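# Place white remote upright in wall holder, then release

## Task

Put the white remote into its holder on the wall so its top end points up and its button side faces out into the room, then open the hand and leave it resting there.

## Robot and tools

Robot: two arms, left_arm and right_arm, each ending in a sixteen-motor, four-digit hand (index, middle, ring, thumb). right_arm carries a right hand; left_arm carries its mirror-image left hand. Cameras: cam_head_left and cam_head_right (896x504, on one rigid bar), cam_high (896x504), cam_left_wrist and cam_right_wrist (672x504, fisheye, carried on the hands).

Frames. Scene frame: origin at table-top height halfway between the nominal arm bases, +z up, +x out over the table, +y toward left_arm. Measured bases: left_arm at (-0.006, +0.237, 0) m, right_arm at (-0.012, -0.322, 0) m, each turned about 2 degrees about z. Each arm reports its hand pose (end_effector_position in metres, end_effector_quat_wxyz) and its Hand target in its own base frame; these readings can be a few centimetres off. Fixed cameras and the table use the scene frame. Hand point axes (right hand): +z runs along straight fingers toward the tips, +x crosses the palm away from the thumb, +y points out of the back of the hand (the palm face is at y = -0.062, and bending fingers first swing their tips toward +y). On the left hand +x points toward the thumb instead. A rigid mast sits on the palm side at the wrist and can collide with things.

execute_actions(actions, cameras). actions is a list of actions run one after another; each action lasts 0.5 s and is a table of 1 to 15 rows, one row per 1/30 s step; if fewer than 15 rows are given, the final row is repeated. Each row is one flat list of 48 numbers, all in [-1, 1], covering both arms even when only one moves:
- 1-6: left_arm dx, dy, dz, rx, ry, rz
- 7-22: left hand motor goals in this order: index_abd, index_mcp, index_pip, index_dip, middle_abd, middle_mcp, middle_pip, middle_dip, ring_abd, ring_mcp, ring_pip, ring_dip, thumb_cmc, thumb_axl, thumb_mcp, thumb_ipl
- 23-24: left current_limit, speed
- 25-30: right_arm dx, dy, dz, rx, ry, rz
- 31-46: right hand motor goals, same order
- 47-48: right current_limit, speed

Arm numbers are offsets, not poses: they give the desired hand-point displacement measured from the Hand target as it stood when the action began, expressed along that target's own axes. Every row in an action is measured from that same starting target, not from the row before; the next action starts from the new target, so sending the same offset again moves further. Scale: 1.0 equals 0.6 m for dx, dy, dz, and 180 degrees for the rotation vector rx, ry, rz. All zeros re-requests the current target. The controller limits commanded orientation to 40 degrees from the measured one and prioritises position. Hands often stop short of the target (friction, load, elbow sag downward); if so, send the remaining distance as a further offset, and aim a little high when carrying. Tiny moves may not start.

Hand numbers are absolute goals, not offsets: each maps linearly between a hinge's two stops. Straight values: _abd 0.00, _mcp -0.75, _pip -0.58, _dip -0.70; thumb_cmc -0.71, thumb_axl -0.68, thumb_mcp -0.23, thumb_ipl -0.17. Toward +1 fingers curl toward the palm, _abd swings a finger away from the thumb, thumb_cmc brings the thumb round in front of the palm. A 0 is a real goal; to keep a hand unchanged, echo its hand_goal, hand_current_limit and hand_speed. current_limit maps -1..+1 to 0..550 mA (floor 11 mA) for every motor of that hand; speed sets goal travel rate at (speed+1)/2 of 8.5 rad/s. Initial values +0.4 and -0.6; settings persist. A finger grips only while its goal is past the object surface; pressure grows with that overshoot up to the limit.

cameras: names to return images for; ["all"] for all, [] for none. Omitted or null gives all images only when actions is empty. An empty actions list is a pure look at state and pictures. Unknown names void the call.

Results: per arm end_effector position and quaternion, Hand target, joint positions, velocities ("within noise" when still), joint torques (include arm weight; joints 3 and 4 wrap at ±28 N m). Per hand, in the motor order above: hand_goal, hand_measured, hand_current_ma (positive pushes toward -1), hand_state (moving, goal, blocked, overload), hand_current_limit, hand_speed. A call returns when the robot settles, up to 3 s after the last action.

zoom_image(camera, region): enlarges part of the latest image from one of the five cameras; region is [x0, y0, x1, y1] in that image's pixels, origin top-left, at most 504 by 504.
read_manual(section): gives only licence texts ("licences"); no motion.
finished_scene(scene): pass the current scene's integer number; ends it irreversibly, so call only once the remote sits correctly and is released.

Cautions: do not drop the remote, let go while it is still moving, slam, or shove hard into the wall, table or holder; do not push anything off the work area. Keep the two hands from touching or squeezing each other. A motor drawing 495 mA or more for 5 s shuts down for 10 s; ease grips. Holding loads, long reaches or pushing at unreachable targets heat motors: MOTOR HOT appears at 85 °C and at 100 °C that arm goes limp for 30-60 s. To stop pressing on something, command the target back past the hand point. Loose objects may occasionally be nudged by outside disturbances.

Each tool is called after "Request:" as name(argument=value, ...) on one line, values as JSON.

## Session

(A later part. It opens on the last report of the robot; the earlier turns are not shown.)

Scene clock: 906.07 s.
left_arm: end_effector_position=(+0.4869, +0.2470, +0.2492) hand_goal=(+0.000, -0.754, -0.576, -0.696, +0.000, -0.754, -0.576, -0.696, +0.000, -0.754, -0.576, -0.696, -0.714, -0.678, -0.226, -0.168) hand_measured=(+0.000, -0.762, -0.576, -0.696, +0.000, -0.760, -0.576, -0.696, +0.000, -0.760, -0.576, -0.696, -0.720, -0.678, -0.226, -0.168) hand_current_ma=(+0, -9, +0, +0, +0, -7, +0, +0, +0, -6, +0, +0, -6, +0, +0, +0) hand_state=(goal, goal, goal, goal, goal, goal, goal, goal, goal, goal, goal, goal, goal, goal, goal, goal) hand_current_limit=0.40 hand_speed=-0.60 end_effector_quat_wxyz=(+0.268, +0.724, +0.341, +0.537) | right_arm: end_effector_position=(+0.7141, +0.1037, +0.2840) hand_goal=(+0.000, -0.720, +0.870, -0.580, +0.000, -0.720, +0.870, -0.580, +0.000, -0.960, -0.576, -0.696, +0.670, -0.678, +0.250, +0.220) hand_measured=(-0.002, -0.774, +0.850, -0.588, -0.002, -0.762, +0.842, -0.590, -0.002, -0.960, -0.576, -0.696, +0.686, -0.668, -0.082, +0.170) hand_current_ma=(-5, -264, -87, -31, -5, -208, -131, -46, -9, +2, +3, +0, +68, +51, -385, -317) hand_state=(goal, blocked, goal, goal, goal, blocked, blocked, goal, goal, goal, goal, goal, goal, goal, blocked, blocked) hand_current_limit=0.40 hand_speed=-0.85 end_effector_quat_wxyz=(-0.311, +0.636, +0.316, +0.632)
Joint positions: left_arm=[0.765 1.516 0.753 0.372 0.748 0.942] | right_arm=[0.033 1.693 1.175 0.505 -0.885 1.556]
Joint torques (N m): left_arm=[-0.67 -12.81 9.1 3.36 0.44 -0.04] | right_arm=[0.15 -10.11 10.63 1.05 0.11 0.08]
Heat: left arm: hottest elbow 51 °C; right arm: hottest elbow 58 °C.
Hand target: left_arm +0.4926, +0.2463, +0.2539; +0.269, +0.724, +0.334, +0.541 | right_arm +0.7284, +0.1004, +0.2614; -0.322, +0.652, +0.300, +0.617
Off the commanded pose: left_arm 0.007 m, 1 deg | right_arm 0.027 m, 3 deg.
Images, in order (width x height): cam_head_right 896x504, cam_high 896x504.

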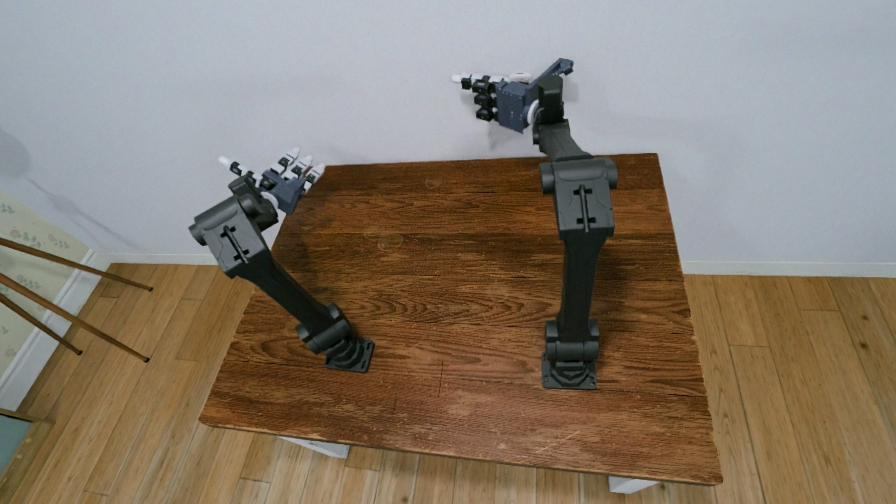

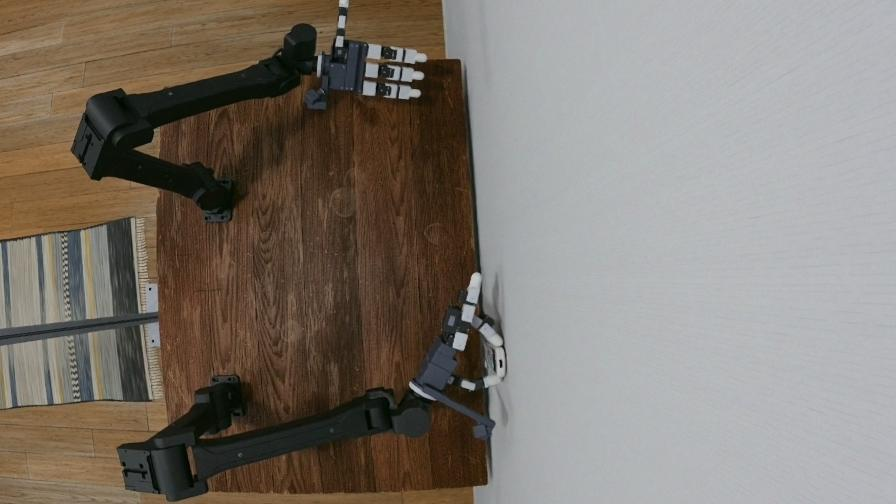

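Request:
execute_actions(actions=[[[0,0,0,0,0,0,0,-0.754,-0.576,-0.696,0,-0.754,-0.576,-0.696,0,-0.754,-0.576,-0.696,-0.714,-0.678,-0.226,-0.168,0.4,-0.6,0.02,0,0,0,0,0,0,-0.72,0.87,-0.58,0,-0.72,0.87,-0.58,0,-0.959,-0.576,-0.696,0.671,-0.678,0.25,0.22,0.4,-0.85]],[[0,0,0,0,0,0,0,-0.754,-0.576,-0.696,0,-0.754,-0.576,-0.696,0,-0.754,-0.576,-0.696,-0.714,-0.678,-0.226,-0.168,0.4,-0.6,0,0,0,0,0,0,0,-0.79,0.80,-0.58,0,-0.79,0.80,-0.58,0,-0.959,-0.576,-0.696,0.671,-0.678,-0.08,0.16,0.4,-0.9]]], cameras=["cam_high","cam_head_right","cam_right_wrist"])

Request:
zoom_image(camera="cam_head_right", region=[500, 55, 545, 85])

Request:
zoom_image(camera="cam_high", region=[460, 325, 520, 405])

Scene clock: 924.03 s.
left_arm: end_effector_position=(+0.4869, +0.2470, +0.2492) hand_goal=(+0.000, -0.754, -0.576, -0.696, +0.000, -0.754, -0.576, -0.696, +0.000, -0.754, -0.576, -0.696, -0.714, -0.678, -0.226, -0.168) hand_measured=(+0.000, -0.762, -0.576, -0.696, +0.000, -0.760, -0.576, -0.696, +0.000, -0.760, -0.576, -0.696, -0.720, -0.678, -0.226, -0.168) hand_current_ma=(+0, -9, +0, +0, +0, -7, +0, +0, +0, -6, +0, +0, -6, +0, +0, +0) hand_state=(goal, goal, goal, goal, goal, goal, goal, goal, goal, goal, goal, goal, goal, goal, goal, goal) hand_current_limit=0.40 hand_speed=-0.60 end_effector_quat_wxyz=(+0.268, +0.724, +0.341, +0.537) | right_arm: end_effector_position=(+0.7175, +0.1041, +0.2694) hand_goal=(+0.000, -0.790, +0.800, -0.580, +0.000, -0.790, +0.800, -0.580, +0.000, -0.960, -0.576, -0.696, +0.670, -0.678, -0.080, +0.160) hand_measured=(-0.002, -0.788, +0.802, -0.582, -0.002, -0.780, +0.822, -0.572, -0.002, -0.960, -0.576, -0.696, +0.664, -0.676, -0.082, +0.160) hand_current_ma=(-5, +13, +11, -12, -5, +48, +99, +37, -9, +2, +3, +0, -24, +6, -13, +0) hand_state=(goal, goal, goal, goal, goal, goal, blocked, goal, goal, goal, goal, goal, goal, goal, goal, goal) hand_current_limit=0.40 hand_speed=-0.90 end_effector_quat_wxyz=(-0.318, +0.649, +0.309, +0.618)
Joint positions: left_arm=[0.765 1.516 0.753 0.372 0.748 0.942] | right_arm=[0.033 1.71 1.184 0.474 -0.886 1.562]
Joint torques (N m): left_arm=[-0.44 -12.63 9.02 3.33 0.46 -0.02] | right_arm=[0.09 -12.4 11.4 1.03 0.1 0.04]
Heat: left arm: hottest elbow 51 °C; right arm: hottest elbow 61 °C.
Hand target: left_arm +0.4926, +0.2463, +0.2539; +0.269, +0.724, +0.334, +0.541 | right_arm +0.7291, +0.1002, +0.2733; -0.322, +0.652, +0.300, +0.617
Off the commanded pose: left_arm 0.007 m, 1 deg | right_arm 0.013 m, 1 deg.
camera_calibration:
cam_right_wrist: T_world_to_cam=[[0.437955, -0.388391, -0.81077, -0.0227967], [-0.898372, -0.222687, -0.378599, 0.728064], [-0.0335034, 0.894183, -0.446447, 0.17697], [0, 0, 0, 1]] pos_world=[0.669986, -0.00496716, 0.33617]
Images, in order (width x height): cam_head_right 896x504, cam_high 896x504, cam_right_wrist 672x504.

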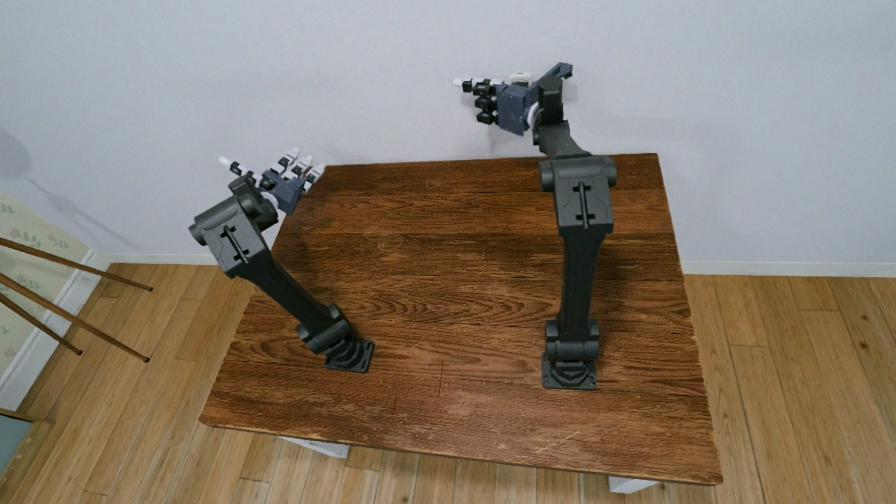

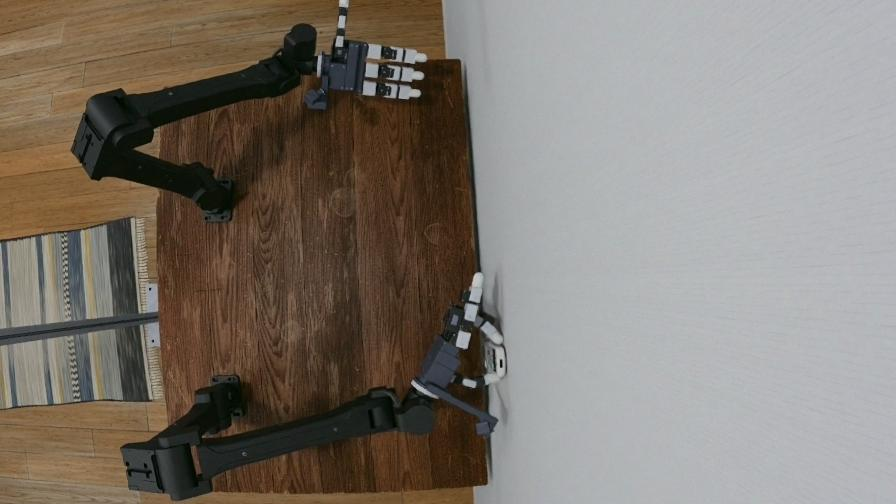

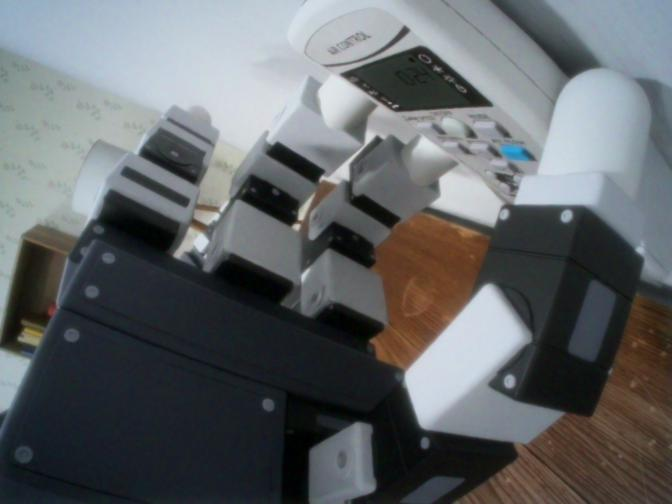

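Scaled by 11.200 from the camera's 896x504 image, which has a finer 1280x720 frame.

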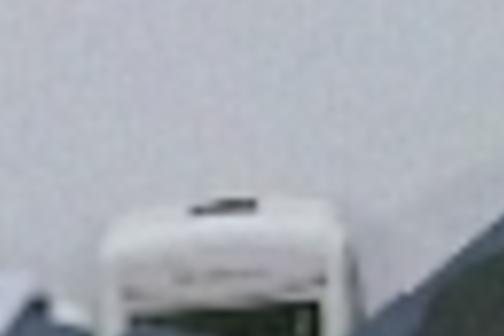

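Scaled by 6.300 from the camera's 896x504 image, which has a finer 1280x720 frame.

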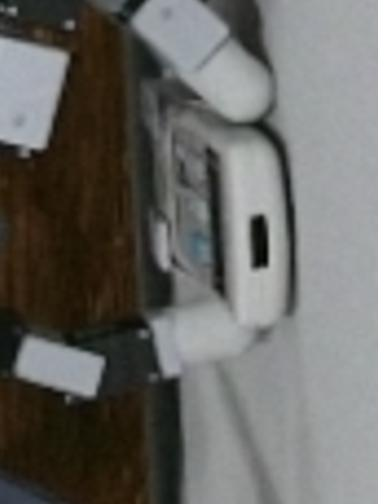

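Request:
execute_actions(actions=[[[0,0,0,0,0,0,0,-0.754,-0.576,-0.696,0,-0.754,-0.576,-0.696,0,-0.754,-0.576,-0.696,-0.714,-0.678,-0.226,-0.168,0.4,-0.6,0,0,0,0,0,0,0,-0.82,0.74,-0.58,0,-0.82,0.74,-0.58,0,-0.959,-0.576,-0.696,0.66,-0.678,-0.12,0.14,0.4,-0.9]],[[0,0,0,0,0,0,0,-0.754,-0.576,-0.696,0,-0.754,-0.576,-0.696,0,-0.754,-0.576,-0.696,-0.714,-0.678,-0.226,-0.168,0.4,-0.6,0.07,-0.0075,-0.007,0,0.0083,-0.0144,0,-0.82,0.74,-0.58,0,-0.82,0.74,-0.58,0,-0.959,-0.576,-0.696,0.66,-0.678,-0.12,0.14,0.4,-0.9]],[[0,0,0,0,0,0,0,-0.754,-0.576,-0.696,0,-0.754,-0.576,-0.696,0,-0.754,-0.576,-0.696,-0.714,-0.678,-0.226,-0.168,0.4,-0.6,0.07,-0.0075,-0.007,0,0.0056,-0.0096,0,-0.82,0.74,-0.58,0,-0.82,0.74,-0.58,0,-0.959,-0.576,-0.696,0.66,-0.678,-0.12,0.14,0.4,-0.9]]], cameras=["cam_high","cam_head_right","cam_head_left"])

Request:
zoom_image(camera="cam_head_right", region=[490, 40, 550, 130])

Request:
zoom_image(camera="cam_high", region=[460, 325, 520, 405])

Scene clock: 940.53 s.
left_arm: end_effector_position=(+0.4869, +0.2470, +0.2492) hand_goal=(+0.000, -0.754, -0.576, -0.696, +0.000, -0.754, -0.576, -0.696, +0.000, -0.754, -0.576, -0.696, -0.714, -0.678, -0.226, -0.168) hand_measured=(+0.000, -0.762, -0.576, -0.696, +0.000, -0.760, -0.576, -0.696, +0.000, -0.760, -0.576, -0.696, -0.720, -0.678, -0.226, -0.168) hand_current_ma=(+0, -9, +0, +0, +0, -7, +0, +0, +0, -6, +0, +0, -6, +0, +0, +0) hand_state=(goal, goal, goal, goal, goal, goal, goal, goal, goal, goal, goal, goal, goal, goal, goal, goal) hand_current_limit=0.40 hand_speed=-0.60 end_effector_quat_wxyz=(+0.268, +0.724, +0.341, +0.537) | right_arm: end_effector_position=(+0.7083, +0.1037, +0.3324) hand_goal=(+0.000, -0.820, +0.740, -0.580, +0.000, -0.820, +0.740, -0.580, +0.000, -0.960, -0.576, -0.696, +0.660, -0.678, -0.120, +0.140) hand_measured=(-0.002, -0.816, +0.742, -0.580, -0.002, -0.816, +0.744, -0.578, -0.002, -0.960, -0.576, -0.696, +0.652, -0.678, -0.118, +0.142) hand_current_ma=(-5, +16, +11, +1, -5, +15, +13, +10, -9, +2, +3, +0, -32, +4, +14, +11) hand_state=(goal, goal, goal, goal, goal, goal, goal, goal, goal, goal, goal, goal, goal, goal, goal, goal) hand_current_limit=0.40 hand_speed=-0.90 end_effector_quat_wxyz=(-0.313, +0.637, +0.314, +0.630)
Joint positions: left_arm=[0.765 1.516 0.753 0.372 0.748 0.942] | right_arm=[0.033 1.622 1.227 0.381 -0.886 1.563]
Joint torques (N m): left_arm=[-0.79 -12.75 9.1 3.25 0.48 -0.02] | right_arm=[-0.09 -13.04 12.67 1.31 0.05 -0.18]
Heat: left arm: hottest elbow 51 °C; right arm: hottest elbow 61 °C.
Hand target: left_arm +0.4926, +0.2463, +0.2539; +0.269, +0.724, +0.334, +0.541 | right_arm +0.7195, +0.0989, +0.3579; -0.305, +0.626, +0.317, +0.643
Off the commanded pose: left_arm 0.007 m, 1 deg | right_arm 0.028 m, 2 deg.
Images, in order (width x height): cam_head_left 896x504, cam_head_right 896x504, cam_high 896x504.

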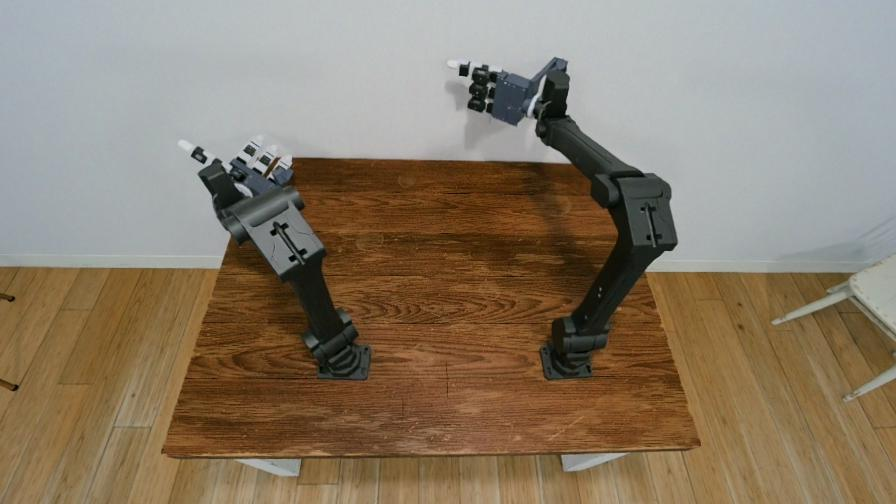

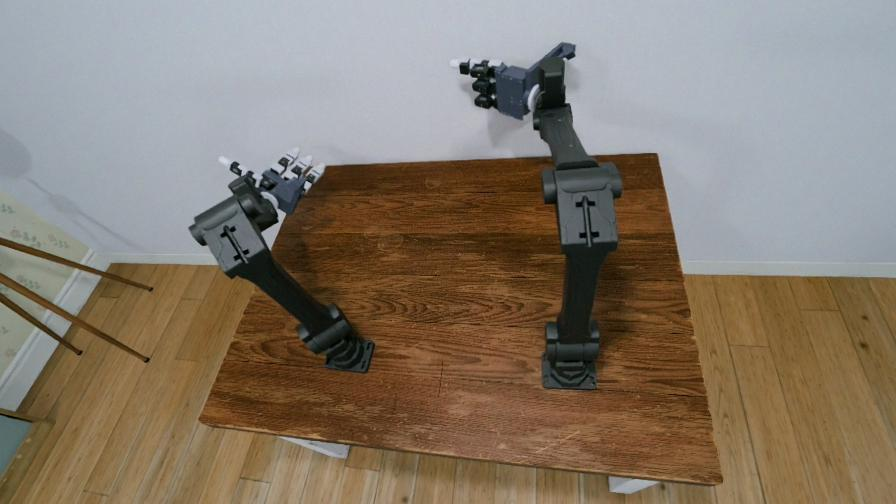

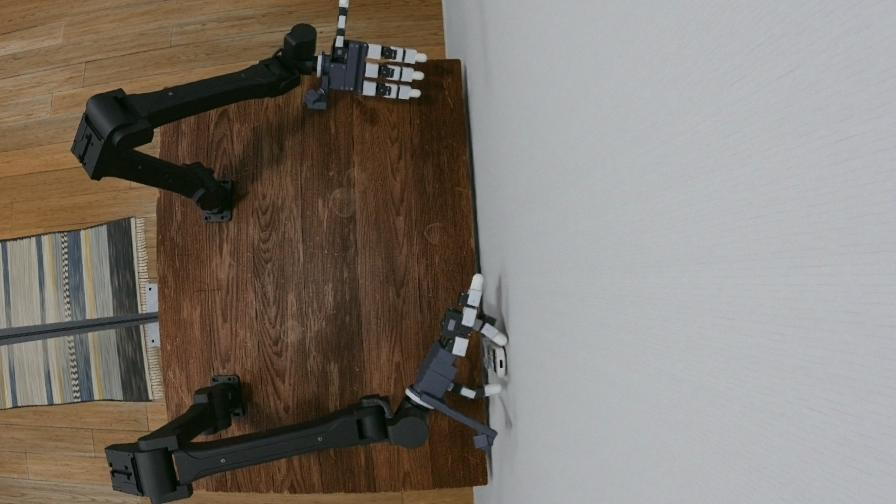

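Scaled by 5.600 from the camera's 896x504 image, which has a finer 1280x720 frame.

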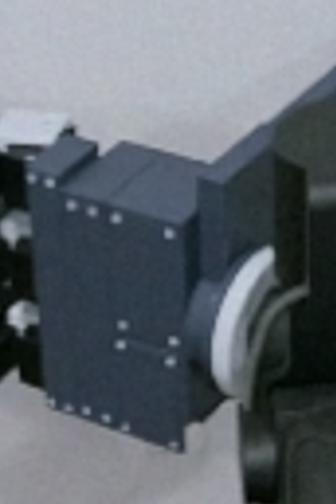

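Scaled by 6.300 from the camera's 896x504 image, which has a finer 1280x720 frame.

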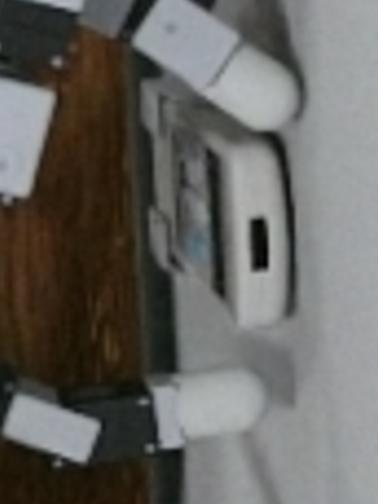

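Request:
execute_actions(actions=[[[0,0,0,0,0,0,0,-0.754,-0.576,-0.696,0,-0.754,-0.576,-0.696,0,-0.754,-0.576,-0.696,-0.714,-0.678,-0.226,-0.168,0.4,-0.6,0.06,0,0,0,0,0,0,-0.959,0.591,-0.58,0,-0.959,0.591,-0.58,0,-0.959,-0.576,-0.696,0.66,-0.678,-0.226,0.103,0.4,-0.7]],[[0,0,0,0,0,0,0,-0.754,-0.576,-0.696,0,-0.754,-0.576,-0.696,0,-0.754,-0.576,-0.696,-0.714,-0.678,-0.226,-0.168,0.4,-0.6,0,-0.105,-0.08,0,0,0,0,-0.959,0.591,-0.58,0,-0.959,0.591,-0.58,0,-0.959,-0.576,-0.696,0.66,-0.678,-0.226,0.103,0.4,-0.7]],[[0,0,0,0,0,0,0,-0.754,-0.576,-0.696,0,-0.754,-0.576,-0.696,0,-0.754,-0.576,-0.696,-0.714,-0.678,-0.226,-0.168,0.4,-0.6,0,-0.105,-0.08,0,0,0,0,-0.959,0.591,-0.58,0,-0.959,0.591,-0.58,0,-0.959,-0.576,-0.696,0.66,-0.678,-0.226,0.103,0.4,-0.7]]], cameras=["cam_high","cam_head_right","cam_head_left","cam_right_wrist"])

Request:
zoom_image(camera="cam_head_right", region=[490, 50, 550, 140])

Request:
zoom_image(camera="cam_head_left", region=[470, 60, 540, 150])

Request:
zoom_image(camera="cam_high", region=[460, 325, 520, 405])

Scene clock: 952.83 s.
left_arm: end_effector_position=(+0.4869, +0.2470, +0.2492) hand_goal=(+0.000, -0.754, -0.576, -0.696, +0.000, -0.754, -0.576, -0.696, +0.000, -0.754, -0.576, -0.696, -0.714, -0.678, -0.226, -0.168) hand_measured=(+0.000, -0.762, -0.576, -0.696, +0.000, -0.760, -0.576, -0.696, +0.000, -0.760, -0.576, -0.696, -0.720, -0.678, -0.226, -0.168) hand_current_ma=(+0, -9, +0, +0, +0, -7, +0, +0, +0, -6, +0, +0, -6, +0, +0, +0) hand_state=(goal, goal, goal, goal, goal, goal, goal, goal, goal, goal, goal, goal, goal, goal, goal, goal) hand_current_limit=0.40 hand_speed=-0.60 end_effector_quat_wxyz=(+0.268, +0.724, +0.341, +0.537) | right_arm: end_effector_position=(+0.5606, +0.0968, +0.3888) hand_goal=(+0.000, -0.960, +0.590, -0.580, +0.000, -0.960, +0.590, -0.580, +0.000, -0.960, -0.576, -0.696, +0.660, -0.678, -0.226, +0.102) hand_measured=(-0.002, -0.958, +0.592, -0.580, -0.002, -0.958, +0.592, -0.578, -0.002, -0.958, -0.576, -0.696, +0.652, -0.678, -0.224, +0.104) hand_current_ma=(-5, +7, +10, +1, -8, +7, +12, +10, -10, +6, +3, +0, -38, +4, +11, +11) hand_state=(goal, goal, goal, goal, goal, goal, goal, goal, goal, goal, goal, goal, goal, goal, goal, goal) hand_current_limit=0.40 hand_speed=-0.70 end_effector_quat_wxyz=(-0.304, +0.627, +0.315, +0.644)
Joint positions: left_arm=[0.765 1.516 0.753 0.372 0.748 0.942] | right_arm=[0.034 1.19 0.919 0.293 -0.872 1.563]
Joint torques (N m): left_arm=[-1.03 -12.69 8.98 3.43 0.46 -0.01] | right_arm=[1.26 -7.77 9.48 1.55 0.12 -0.17]
Heat: left arm: hottest elbow 51 °C; right arm: hottest elbow 66 °C.
Hand target: left_arm +0.4926, +0.2463, +0.2539; +0.269, +0.724, +0.334, +0.541 | right_arm +0.5601, +0.1005, +0.3893; -0.305, +0.626, +0.317, +0.643
Off the commanded pose: left_arm 0.007 m, 1 deg | right_arm 0.004 m, 0 deg.
camera_calibration:
cam_right_wrist: T_world_to_cam=[[0.490943, -0.391872, -0.778081, 0.0978186], [-0.871121, -0.209461, -0.444156, 0.639672], [0.0110743, 0.895858, -0.444202, 0.205485], [0, 0, 0, 1]] pos_world=[0.506933, -0.0117661, 0.451502]
Images, in order (width x height): cam_head_left 896x504, cam_head_right 896x504, cam_high 896x504, cam_right_wrist 672x504.

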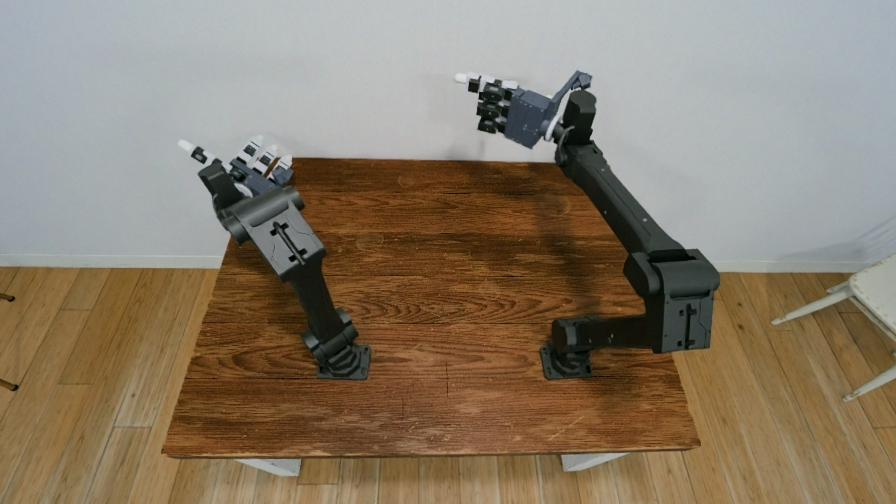

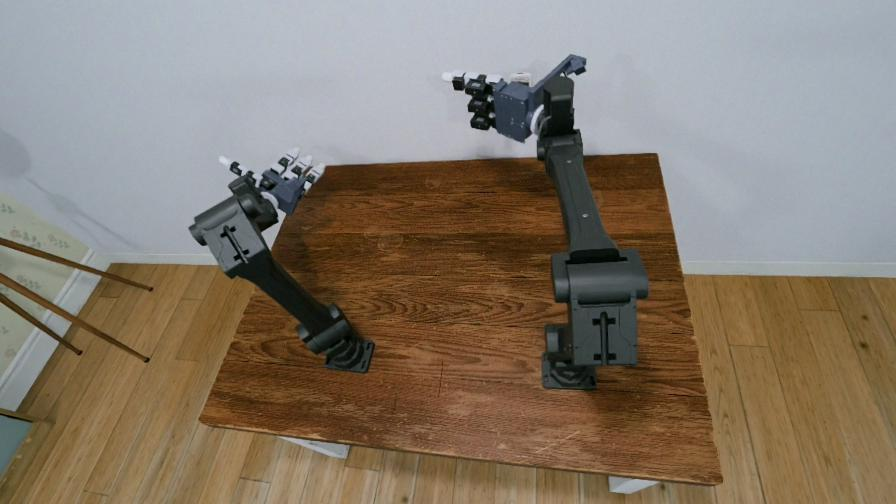

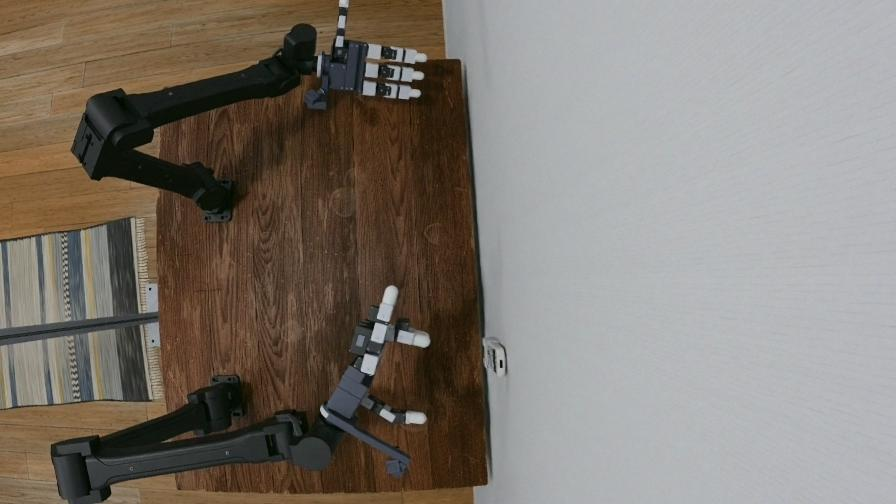

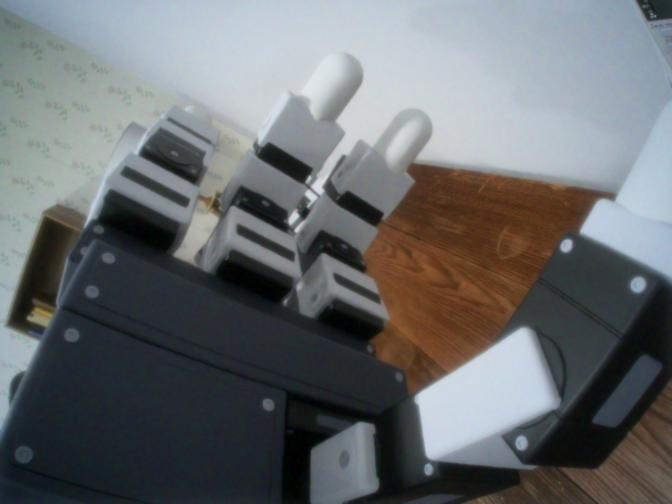

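Scaled by 5.600 from the camera's 896x504 image, which has a finer 1280x720 frame.

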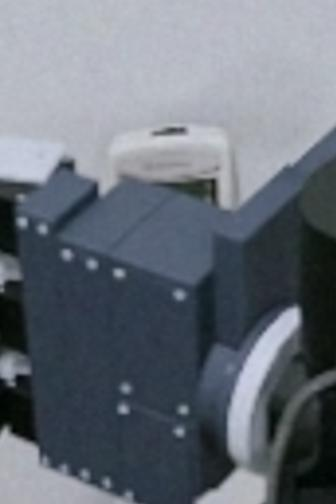

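Scaled by 5.600 from the camera's 896x504 image, which has a finer 1280x720 frame.

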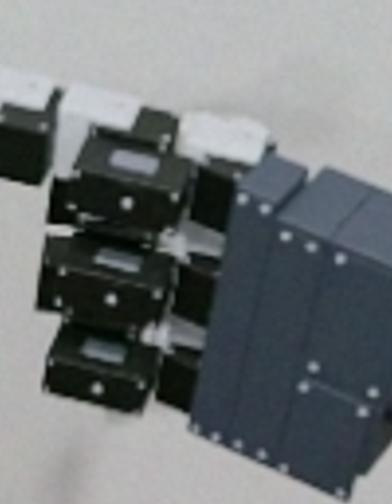

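Scaled by 6.300 from the camera's 896x504 image, which has a finer 1280x720 frame.

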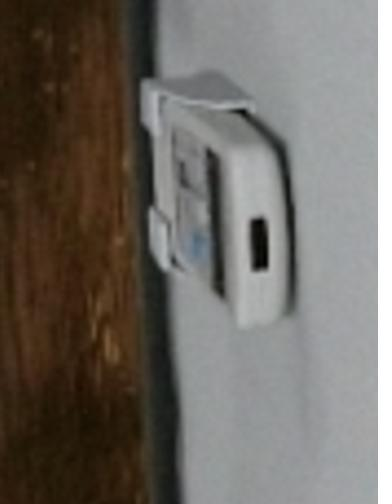

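Request:
execute_actions(actions=[[[0,0,0,0,0,0,0,-0.754,-0.576,-0.696,0,-0.754,-0.576,-0.696,0,-0.754,-0.576,-0.696,-0.714,-0.678,-0.226,-0.168,0.4,-0.6,0,-0.03,-0.14,0,0,0,0,-0.959,0.591,-0.58,0,-0.959,0.591,-0.58,0,-0.959,-0.576,-0.696,0.66,-0.678,-0.226,0.103,0.4,-0.7]],[[0,0,0,0,0,0,0,-0.754,-0.576,-0.696,0,-0.754,-0.576,-0.696,0,-0.754,-0.576,-0.696,-0.714,-0.678,-0.226,-0.168,0.4,-0.6,0,0.03,-0.14,0,0,0,0,-0.959,0.591,-0.58,0,-0.959,0.591,-0.58,0,-0.959,-0.576,-0.696,0.66,-0.678,-0.226,0.103,0.4,-0.7]]], cameras=["cam_head_right","cam_head_left"])

Request:
zoom_image(camera="cam_head_right", region=[490, 50, 550, 140])

Request:
zoom_image(camera="cam_head_left", region=[470, 60, 540, 150])

Scene clock: 963.00 s.
left_arm: end_effector_position=(+0.4869, +0.2470, +0.2492) hand_goal=(+0.000, -0.754, -0.576, -0.696, +0.000, -0.754, -0.576, -0.696, +0.000, -0.754, -0.576, -0.696, -0.714, -0.678, -0.226, -0.168) hand_measured=(+0.000, -0.762, -0.576, -0.696, +0.000, -0.760, -0.576, -0.696, +0.000, -0.760, -0.576, -0.696, -0.720, -0.678, -0.226, -0.168) hand_current_ma=(+0, -9, +0, +0, +0, -7, +0, +0, +0, -6, +0, +0, -6, +0, +0, +0) hand_state=(goal, goal, goal, goal, goal, goal, goal, goal, goal, goal, goal, goal, goal, goal, goal, goal) hand_current_limit=0.40 hand_speed=-0.60 end_effector_quat_wxyz=(+0.268, +0.724, +0.341, +0.537) | right_arm: end_effector_position=(+0.4584, -0.0260, +0.3836) hand_goal=(+0.000, -0.960, +0.590, -0.580, +0.000, -0.960, +0.590, -0.580, +0.000, -0.960, -0.576, -0.696, +0.660, -0.678, -0.226, +0.102) hand_measured=(-0.002, -0.960, +0.592, -0.580, -0.002, -0.960, +0.592, -0.578, -0.002, -0.960, -0.576, -0.696, +0.652, -0.678, -0.224, +0.104) hand_current_ma=(-5, +1, +6, +1, -8, +1, +7, +10, -10, +2, +3, +0, -38, +4, +5, +9) hand_state=(goal, goal, goal, goal, goal, goal, goal, goal, goal, goal, goal, goal, goal, goal, goal, goal) hand_current_limit=0.40 hand_speed=-0.70 end_effector_quat_wxyz=(-0.307, +0.625, +0.323, +0.641)
Joint positions: left_arm=[0.765 1.516 0.753 0.372 0.748 0.942] | right_arm=[-0.376 0.957 0.746 0.249 -1.299 1.577]
Joint torques (N m): left_arm=[-0.79 -12.63 9.16 3.29 0.48 -0.02] | right_arm=[-0.73 -4.66 9.5 1.37 -0.03 -0.03]
Heat: left arm: hottest elbow 51 °C; right arm: hottest elbow 65 °C.
Hand target: left_arm +0.4926, +0.2463, +0.2539; +0.269, +0.724, +0.334, +0.541 | right_arm +0.4572, -0.0322, +0.3869; -0.305, +0.627, +0.317, +0.643
Off the commanded pose: left_arm 0.007 m, 1 deg | right_arm 0.007 m, 1 deg.
Images, in order (width x height): cam_head_left 896x504, cam_head_right 896x504.

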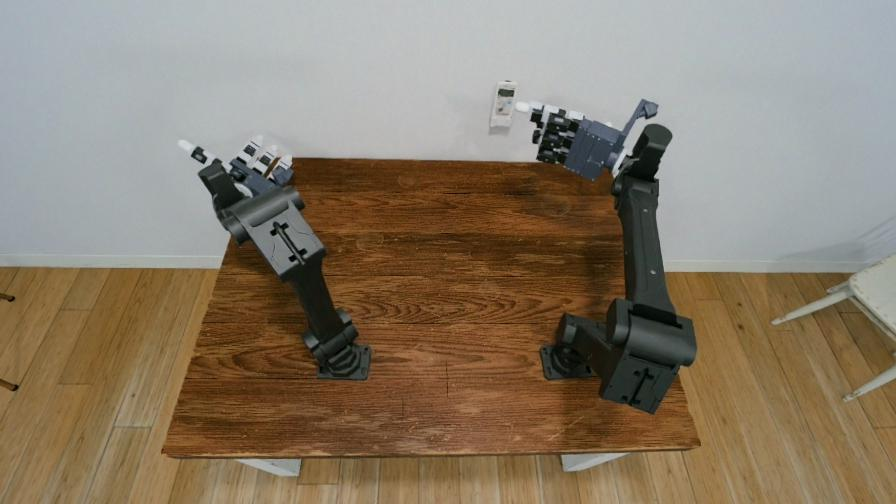

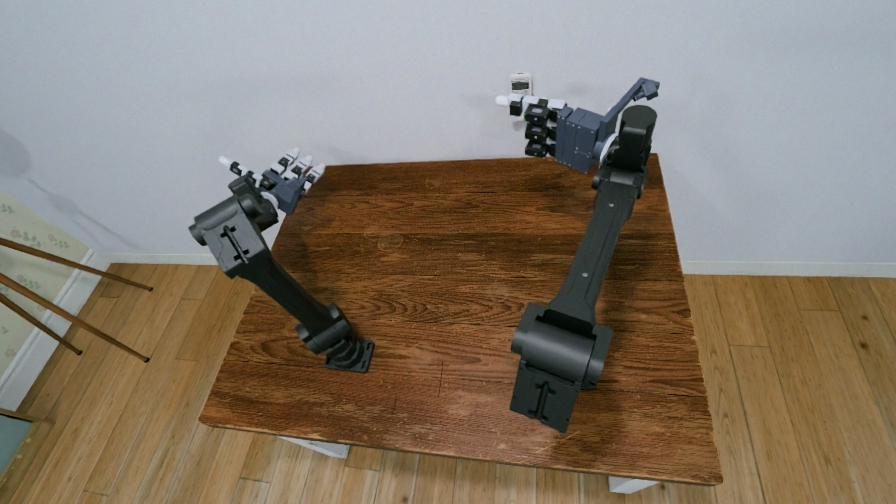

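Scaled by 5.600 from the camera's 896x504 image, which has a finer 1280x720 frame.

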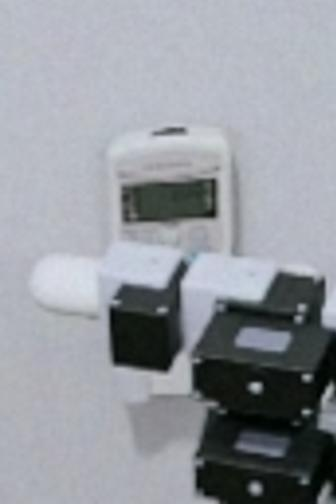

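Scaled by 5.600 from the camera's 896x504 image, which has a finer 1280x720 frame.

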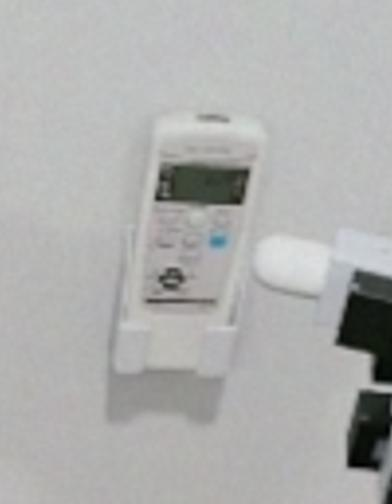

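Request:
zoom_image(camera="cam_head_left", region=[484, 95, 520, 131])

Scaled by 14.000 from the camera's 896x504 image, which has a finer 1280x720 frame.

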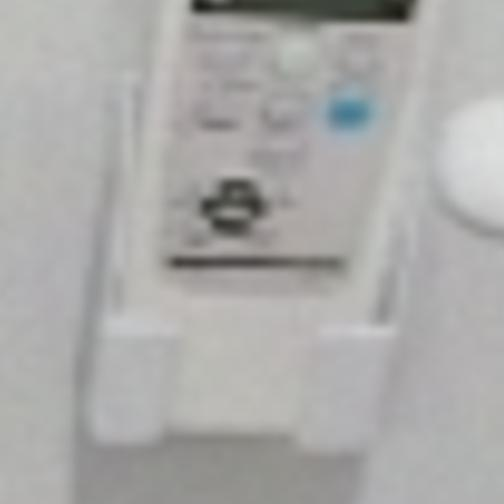

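Request:
finished_scene(scene=2)

The scene is finished: the task was done.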